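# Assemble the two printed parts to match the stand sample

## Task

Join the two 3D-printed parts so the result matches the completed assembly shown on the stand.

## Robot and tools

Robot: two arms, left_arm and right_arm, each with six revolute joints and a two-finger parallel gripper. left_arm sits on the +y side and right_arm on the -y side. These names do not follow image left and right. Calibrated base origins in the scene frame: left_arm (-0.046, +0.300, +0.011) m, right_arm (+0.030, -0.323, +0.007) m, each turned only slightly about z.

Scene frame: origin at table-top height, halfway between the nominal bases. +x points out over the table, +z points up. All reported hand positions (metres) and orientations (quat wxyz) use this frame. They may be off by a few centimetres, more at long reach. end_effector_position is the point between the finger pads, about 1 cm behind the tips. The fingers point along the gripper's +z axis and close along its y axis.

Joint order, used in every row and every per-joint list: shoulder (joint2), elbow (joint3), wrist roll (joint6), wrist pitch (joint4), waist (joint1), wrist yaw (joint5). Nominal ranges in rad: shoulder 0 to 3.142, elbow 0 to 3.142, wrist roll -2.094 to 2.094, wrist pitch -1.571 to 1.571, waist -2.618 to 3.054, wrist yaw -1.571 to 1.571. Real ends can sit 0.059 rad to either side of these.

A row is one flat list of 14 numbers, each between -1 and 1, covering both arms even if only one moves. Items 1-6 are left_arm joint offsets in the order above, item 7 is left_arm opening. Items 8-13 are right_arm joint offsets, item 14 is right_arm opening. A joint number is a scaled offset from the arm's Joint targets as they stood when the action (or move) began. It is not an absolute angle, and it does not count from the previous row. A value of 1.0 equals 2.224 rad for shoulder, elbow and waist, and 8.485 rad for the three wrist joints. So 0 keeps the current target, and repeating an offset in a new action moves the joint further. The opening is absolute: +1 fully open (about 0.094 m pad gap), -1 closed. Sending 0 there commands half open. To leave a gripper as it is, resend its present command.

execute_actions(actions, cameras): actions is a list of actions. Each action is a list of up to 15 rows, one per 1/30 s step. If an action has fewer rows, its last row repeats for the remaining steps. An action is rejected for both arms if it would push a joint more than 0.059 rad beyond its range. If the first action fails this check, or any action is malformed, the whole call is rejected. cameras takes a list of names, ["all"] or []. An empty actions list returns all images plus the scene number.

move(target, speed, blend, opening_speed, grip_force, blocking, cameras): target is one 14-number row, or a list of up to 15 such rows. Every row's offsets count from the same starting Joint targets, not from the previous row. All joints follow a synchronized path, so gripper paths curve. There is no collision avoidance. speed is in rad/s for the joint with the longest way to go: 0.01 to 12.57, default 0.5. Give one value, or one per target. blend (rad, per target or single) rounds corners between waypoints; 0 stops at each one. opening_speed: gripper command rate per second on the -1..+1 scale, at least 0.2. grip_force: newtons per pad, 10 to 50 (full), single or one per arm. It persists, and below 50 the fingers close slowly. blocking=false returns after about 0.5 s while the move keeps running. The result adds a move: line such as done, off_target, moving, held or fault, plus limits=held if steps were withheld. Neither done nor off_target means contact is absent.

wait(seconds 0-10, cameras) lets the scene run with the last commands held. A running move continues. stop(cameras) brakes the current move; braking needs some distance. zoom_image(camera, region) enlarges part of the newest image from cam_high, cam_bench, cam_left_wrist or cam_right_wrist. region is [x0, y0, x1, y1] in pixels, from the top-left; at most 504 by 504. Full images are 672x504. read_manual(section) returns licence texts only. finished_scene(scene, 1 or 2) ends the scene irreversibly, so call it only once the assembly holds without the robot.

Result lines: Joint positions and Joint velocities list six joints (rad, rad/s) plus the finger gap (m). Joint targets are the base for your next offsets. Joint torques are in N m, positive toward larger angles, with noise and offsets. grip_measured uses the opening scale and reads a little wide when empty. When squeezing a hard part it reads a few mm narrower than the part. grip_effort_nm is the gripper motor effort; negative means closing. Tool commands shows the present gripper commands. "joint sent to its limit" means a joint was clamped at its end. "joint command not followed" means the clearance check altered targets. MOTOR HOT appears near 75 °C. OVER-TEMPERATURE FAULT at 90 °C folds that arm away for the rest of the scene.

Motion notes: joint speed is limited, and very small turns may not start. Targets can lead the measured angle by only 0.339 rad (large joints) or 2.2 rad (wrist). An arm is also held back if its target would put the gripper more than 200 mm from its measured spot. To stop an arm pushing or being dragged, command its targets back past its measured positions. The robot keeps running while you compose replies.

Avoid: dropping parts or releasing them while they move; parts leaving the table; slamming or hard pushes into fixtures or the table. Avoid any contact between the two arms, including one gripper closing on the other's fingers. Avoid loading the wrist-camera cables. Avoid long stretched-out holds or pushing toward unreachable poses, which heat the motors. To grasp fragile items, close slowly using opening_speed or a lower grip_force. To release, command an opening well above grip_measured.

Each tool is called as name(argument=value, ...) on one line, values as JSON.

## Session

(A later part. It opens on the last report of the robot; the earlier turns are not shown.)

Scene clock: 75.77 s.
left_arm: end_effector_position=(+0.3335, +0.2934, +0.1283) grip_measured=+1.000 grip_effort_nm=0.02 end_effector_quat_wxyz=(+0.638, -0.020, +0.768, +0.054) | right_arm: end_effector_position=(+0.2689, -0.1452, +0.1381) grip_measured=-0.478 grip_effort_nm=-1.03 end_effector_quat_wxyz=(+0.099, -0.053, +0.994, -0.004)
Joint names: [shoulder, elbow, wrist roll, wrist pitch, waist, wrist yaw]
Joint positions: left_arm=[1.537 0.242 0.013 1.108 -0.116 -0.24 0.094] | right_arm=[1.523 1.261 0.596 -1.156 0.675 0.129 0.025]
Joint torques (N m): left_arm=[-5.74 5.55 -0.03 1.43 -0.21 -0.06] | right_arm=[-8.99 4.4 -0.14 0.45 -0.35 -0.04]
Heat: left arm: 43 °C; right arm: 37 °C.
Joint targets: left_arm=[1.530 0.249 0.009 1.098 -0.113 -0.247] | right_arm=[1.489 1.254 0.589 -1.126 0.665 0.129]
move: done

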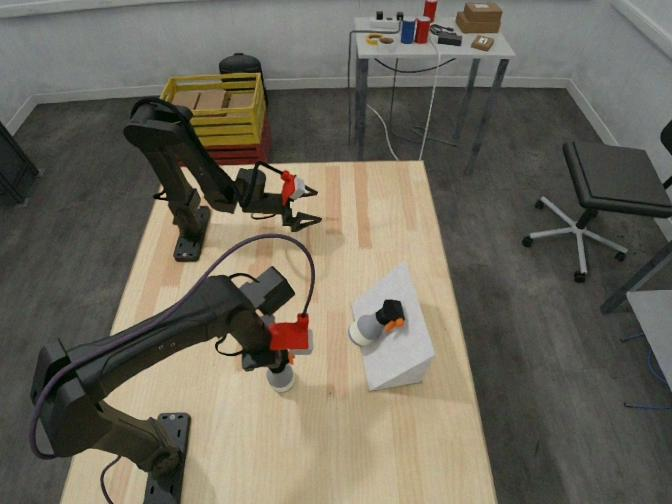

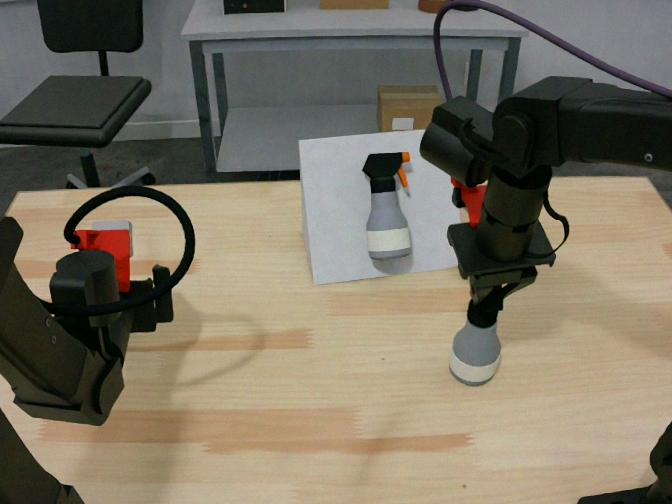

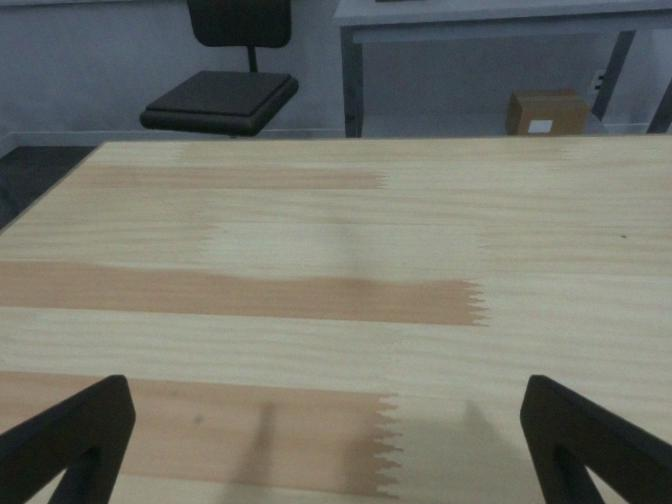

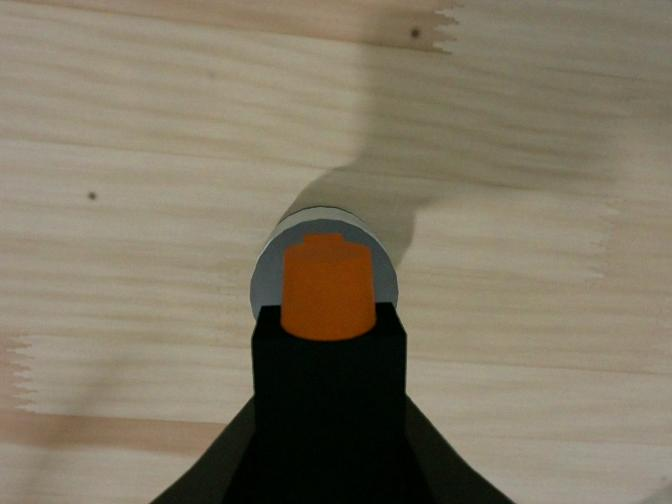

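move(target=[0,0,0,0,0,0,1,0.001,-0.0119,0,0.0037,-0.001,0,-0.7], speed=0.1, cameras=["cam_bench","cam_high","cam_right_wrist"])

zoom_image(camera="cam_bench", region=[450, 280, 510, 350])

zoom_image(camera="cam_high", region=[250, 345, 310, 400])

Scene clock: 81.20 s.
left_arm: end_effector_position=(+0.3335, +0.2934, +0.1283) grip_measured=+1.000 grip_effort_nm=0.02 end_effector_quat_wxyz=(+0.638, -0.020, +0.768, +0.054) | right_arm: end_effector_position=(+0.2682, -0.1458, +0.1339) grip_measured=-0.478 grip_effort_nm=-1.03 end_effector_quat_wxyz=(+0.101, -0.053, +0.993, -0.004)
Joint names: [shoulder, elbow, wrist roll, wrist pitch, waist, wrist yaw]
Joint positions: left_arm=[1.537 0.242 0.013 1.108 -0.116 -0.24 0.094] | right_arm=[1.517 1.238 0.596 -1.136 0.675 0.129 0.025]
Joint torques (N m): left_arm=[-5.74 5.46 -0.07 1.45 0.03 -0.07] | right_arm=[-8.09 4.21 -0.11 0.61 -0.7 0]
Heat: left arm: 44 °C; right arm: 37 °C.
Joint targets: left_arm=[1.530 0.249 0.009 1.098 -0.113 -0.247] | right_arm=[1.491 1.228 0.589 -1.095 0.663 0.129]
move: off_target (right_arm); right_arm: the wrist pitch is farthest, 0.041 rad from its target
Images, in order (width x height): cam_high 672x504, cam_bench 672x504, cam_right_wrist 672x504.

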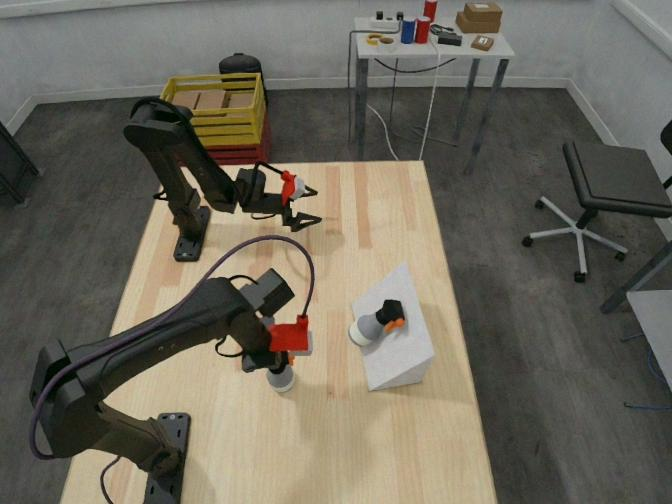

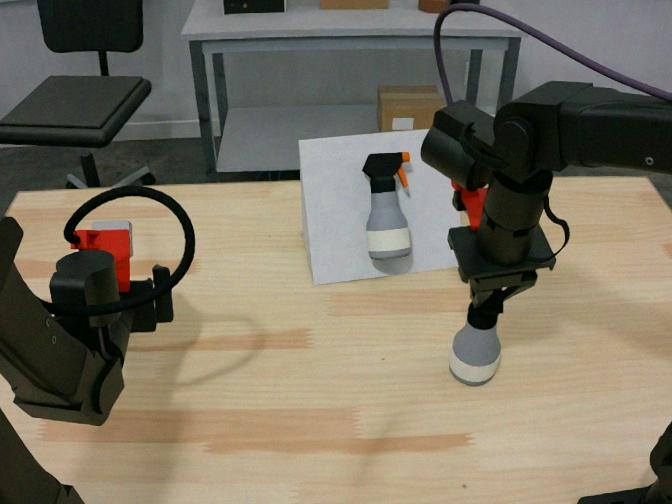

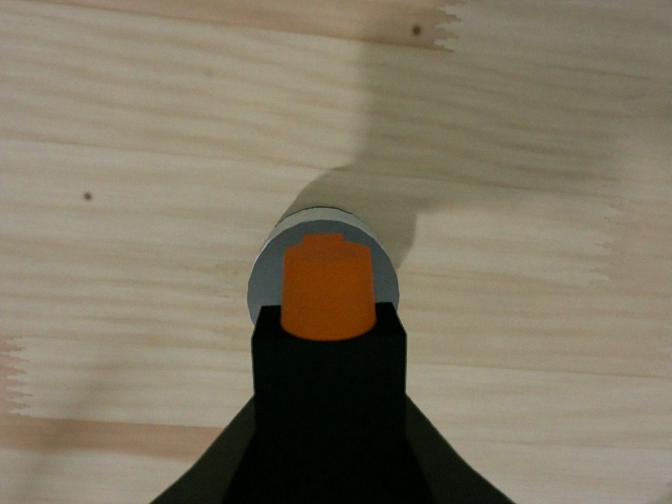

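Scaled by 7.200 from the camera's 672x504 image, which has a finer 960x720 frame.

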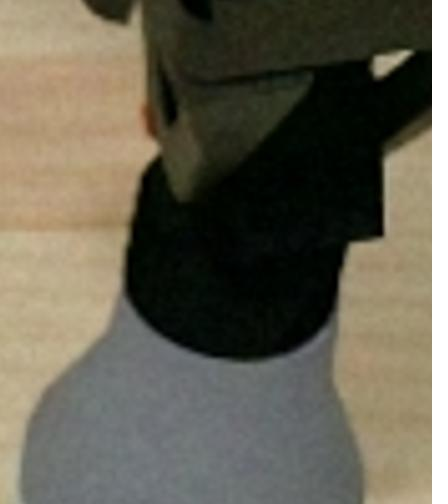

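Scaled by 8.400 from the camera's 672x504 image, which has a finer 960x720 frame.

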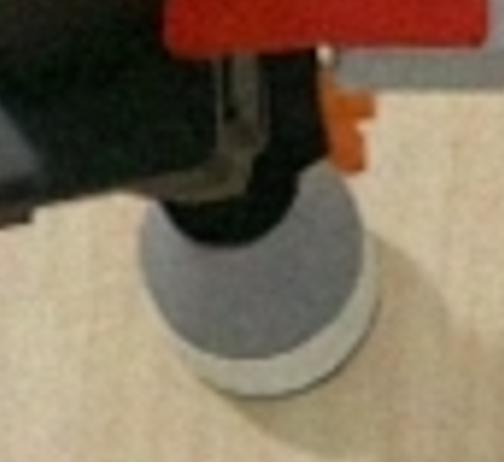

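move(target=[0,0,0,0,0,0,1,-0.001,-0.0119,0,0.0025,0,0,-0.7], speed=0.1)

move(target=[0,0,0,0,0,0,1,-0.001,-0.0119,0,0.0015,0,0,-0.7], speed=0.1, cameras=["cam_bench","cam_high"])

zoom_image(camera="cam_bench", region=[440, 280, 520, 390])

zoom_image(camera="cam_high", region=[250, 345, 310, 400])

Scene clock: 83.83 s.
left_arm: end_effector_position=(+0.3335, +0.2934, +0.1283) grip_measured=+1.000 grip_effort_nm=0.02 end_effector_quat_wxyz=(+0.638, -0.020, +0.768, +0.054) | right_arm: end_effector_position=(+0.2677, -0.1463, +0.1334) grip_measured=-0.478 grip_effort_nm=-1.03 end_effector_quat_wxyz=(+0.106, -0.054, +0.993, +0.001)
Joint names: [shoulder, elbow, wrist roll, wrist pitch, waist, wrist yaw]
Joint positions: left_arm=[1.537 0.242 0.013 1.108 -0.116 -0.24 0.094] | right_arm=[1.501 1.219 0.594 -1.119 0.675 0.129 0.025]
Joint torques (N m): left_arm=[-5.63 5.42 -0.06 1.43 -0.02 -0.08] | right_arm=[-6.5 3.71 -0.12 0.69 -0.84 0.02]
Heat: left arm: 44 °C; right arm: 37 °C.
Joint targets: left_arm=[1.530 0.249 0.009 1.098 -0.113 -0.247] | right_arm=[1.489 1.201 0.589 -1.074 0.663 0.129]
move: off_target (right_arm); right_arm: the wrist pitch is farthest, 0.045 rad from its target

Scene clock: 84.53 s.
left_arm: end_effector_position=(+0.3335, +0.2934, +0.1283) grip_measured=+1.000 grip_effort_nm=0.02 end_effector_quat_wxyz=(+0.638, -0.020, +0.768, +0.054) | right_arm: end_effector_position=(+0.2672, -0.1467, +0.1333) grip_measured=-0.478 grip_effort_nm=-1.03 end_effector_quat_wxyz=(+0.111, -0.053, +0.992, +0.005)
Joint names: [shoulder, elbow, wrist roll, wrist pitch, waist, wrist yaw]
Joint positions: left_arm=[1.537 0.242 0.013 1.108 -0.116 -0.24 0.094] | right_arm=[1.486 1.203 0.594 -1.104 0.675 0.129 0.025]
Joint torques (N m): left_arm=[-5.72 5.52 -0.04 1.43 -0.05 -0.08] | right_arm=[-5.24 2.73 -0.12 0.71 -0.77 0.03]
Heat: left arm: 44 °C; right arm: 37 °C.
Joint targets: left_arm=[1.530 0.249 0.009 1.098 -0.113 -0.247] | right_arm=[1.487 1.175 0.589 -1.061 0.663 0.129]
move: off_target (right_arm); right_arm: the wrist pitch is farthest, 0.043 rad from its target
Images, in order (width x height): cam_high 672x504, cam_bench 672x504.

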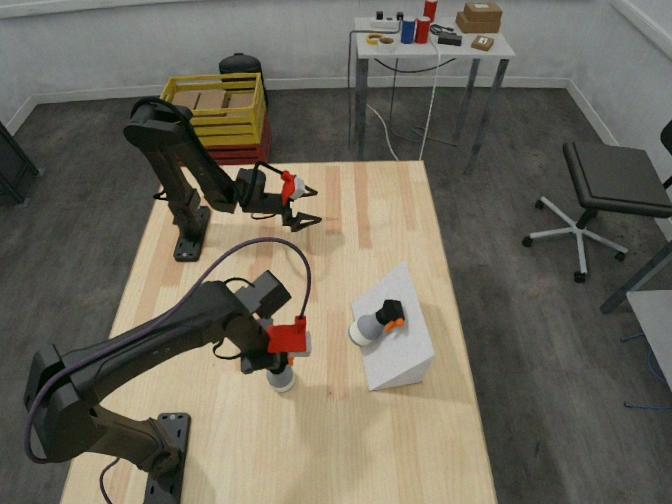

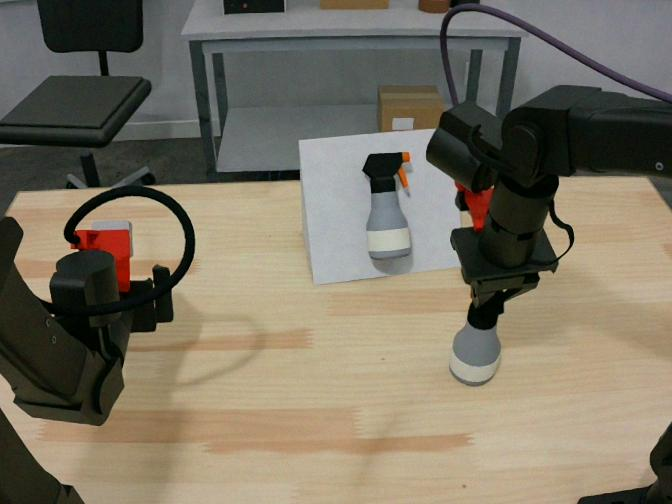

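Scaled by 4.582 from the camera's 672x504 image, which has a finer 960x720 frame.

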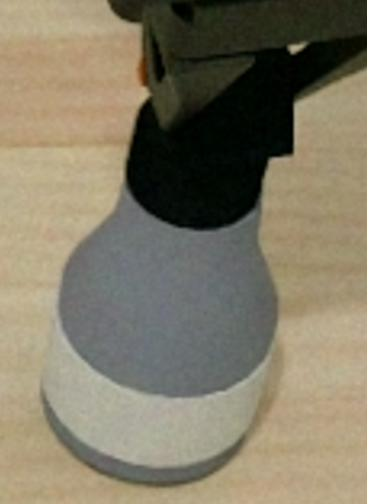

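Scaled by 8.400 from the camera's 672x504 image, which has a finer 960x720 frame.

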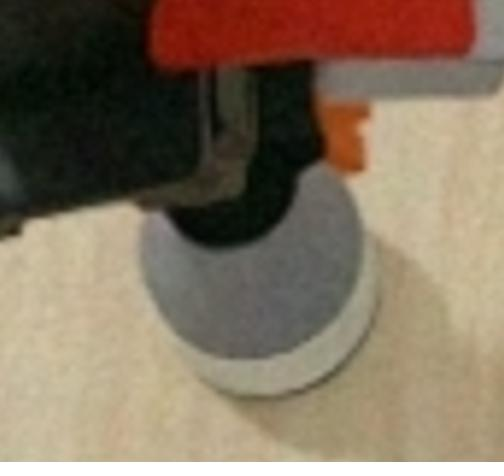

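move(target=[0,0,0,0,0,0,1,0.002,0.0145,0,-0.001,0.002,0,-0.7], speed=0.1)

move(target=[0,0,0,0,0,0,1,0,0,0,0,0,0,0.5], opening_speed=0.5, cameras=["cam_right_wrist"])

move(target=[0,0,0,0,0,0,1,0.02,0.16,0,-0.036,0,0,0.5], speed=0.4, cameras=["all"])

zoom_image(camera="cam_bench", region=[440, 260, 520, 390])

zoom_image(camera="cam_high", region=[250, 335, 310, 400])

Scene clock: 87.90 s.
left_arm: end_effector_position=(+0.3335, +0.2934, +0.1283) grip_measured=+1.000 grip_effort_nm=0.02 end_effector_quat_wxyz=(+0.638, -0.020, +0.768, +0.054) | right_arm: end_effector_position=(+0.2672, -0.1467, +0.1333) grip_measured=-0.478 grip_effort_nm=-1.03 end_effector_quat_wxyz=(+0.111, -0.053, +0.992, +0.005)
Joint names: [shoulder, elbow, wrist roll, wrist pitch, waist, wrist yaw]
Joint positions: left_arm=[1.537 0.242 0.013 1.108 -0.116 -0.24 0.094] | right_arm=[1.486 1.203 0.594 -1.104 0.675 0.129 0.025]
Joint torques (N m): left_arm=[-5.74 5.56 -0.05 1.46 -0.08 -0.09] | right_arm=[-4.88 5.19 -0.17 0.6 -0.25 -0.03]
Heat: left arm: 44 °C; right arm: 37 °C.
Joint targets: left_arm=[1.530 0.249 0.009 1.098 -0.113 -0.247] | right_arm=[1.491 1.207 0.589 -1.070 0.668 0.129]
move: done

Scene clock: 90.50 s.
left_arm: end_effector_position=(+0.3335, +0.2934, +0.1283) grip_measured=+1.000 grip_effort_nm=0.02 end_effector_quat_wxyz=(+0.638, -0.020, +0.768, +0.054) | right_arm: end_effector_position=(+0.2686, -0.1455, +0.1337) grip_measured=+0.498 grip_effort_nm=0.08 end_effector_quat_wxyz=(+0.114, -0.053, +0.992, +0.007)
Joint names: [shoulder, elbow, wrist roll, wrist pitch, waist, wrist yaw]
Joint positions: left_arm=[1.537 0.242 0.013 1.108 -0.116 -0.24 0.094] | right_arm=[1.486 1.203 0.594 -1.096 0.675 0.129 0.07]
Joint torques (N m): left_arm=[-5.81 5.61 -0.04 1.43 -0.06 -0.06] | right_arm=[-5.05 5.24 -0.16 0.51 -0.38 0]
Heat: left arm: 44 °C; right arm: 37 °C.
Joint targets: left_arm=[1.530 0.249 0.009 1.098 -0.113 -0.247] | right_arm=[1.491 1.207 0.589 -1.070 0.668 0.129]
move: done
Images, in order (width x height): cam_right_wrist 672x504.

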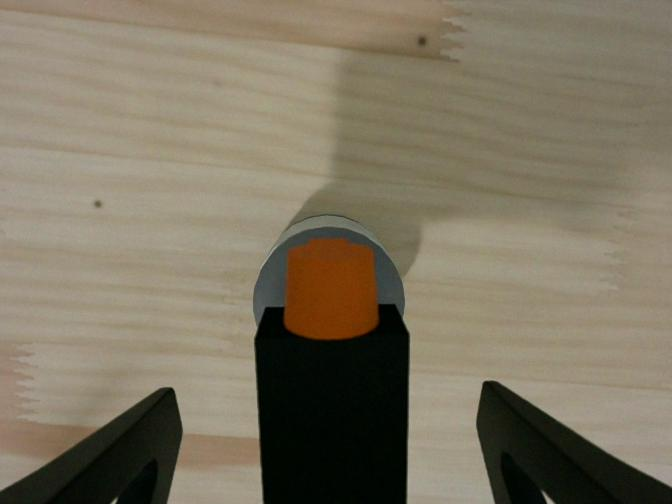

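Scene clock: 92.13 s.
left_arm: end_effector_position=(+0.3335, +0.2934, +0.1283) grip_measured=+1.000 grip_effort_nm=0.02 end_effector_quat_wxyz=(+0.638, -0.020, +0.768, +0.054) | right_arm: end_effector_position=(+0.2768, -0.1380, +0.2096) grip_measured=+0.498 grip_effort_nm=0.08 end_effector_quat_wxyz=(+0.127, -0.052, +0.990, +0.018)
Joint names: [shoulder, elbow, wrist roll, wrist pitch, waist, wrist yaw]
Joint positions: left_arm=[1.537 0.242 0.013 1.108 -0.116 -0.24 0.094] | right_arm=[1.527 1.538 0.594 -1.358 0.675 0.127 0.07]
Joint torques (N m): left_arm=[-5.68 5.57 -0.04 1.43 0.06 -0.04] | right_arm=[-5.03 6.82 -0.1 0.07 -0.28 0.01]
Heat: left arm: 44 °C; right arm: 37 °C.
Joint targets: left_arm=[1.530 0.249 0.009 1.098 -0.113 -0.247] | right_arm=[1.536 1.563 0.589 -1.375 0.668 0.129]
move: done

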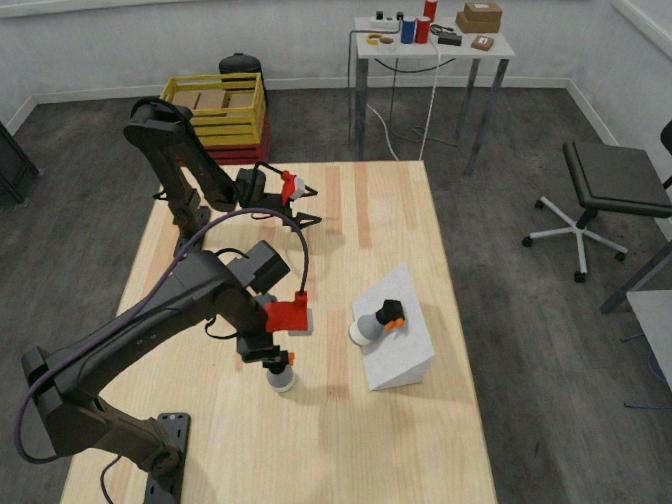

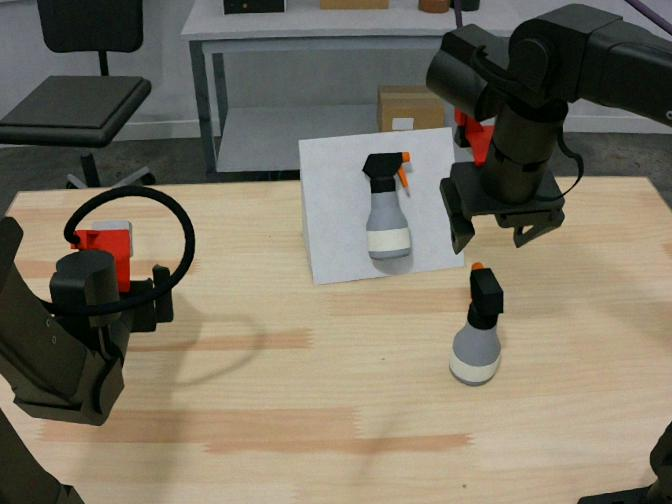

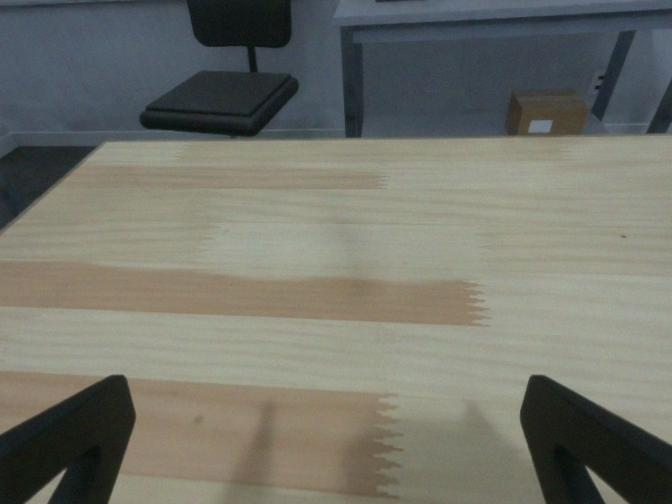

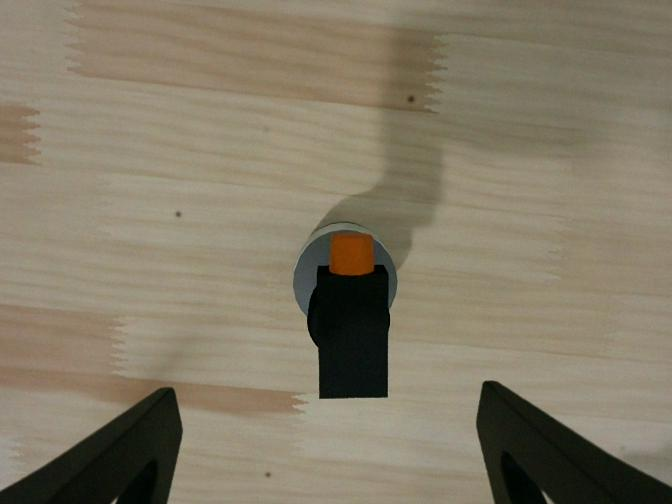

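Scaled by 3.877 from the camera's 672x504 image, which has a finer 960x720 frame.

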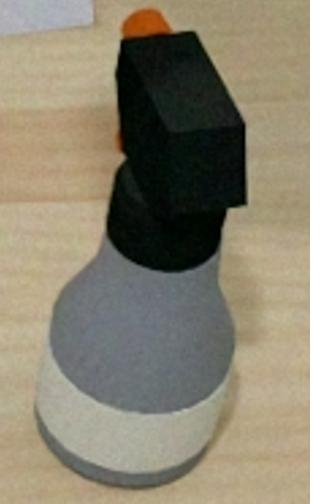

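Scaled by 7.754 from the camera's 672x504 image, which has a finer 960x720 frame.

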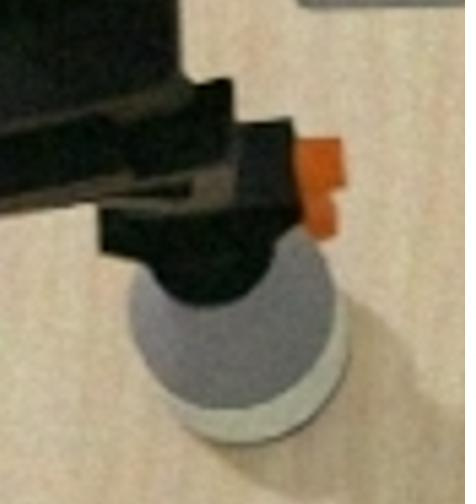

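finished_scene(scene=2)

The scene is finished: the task was done.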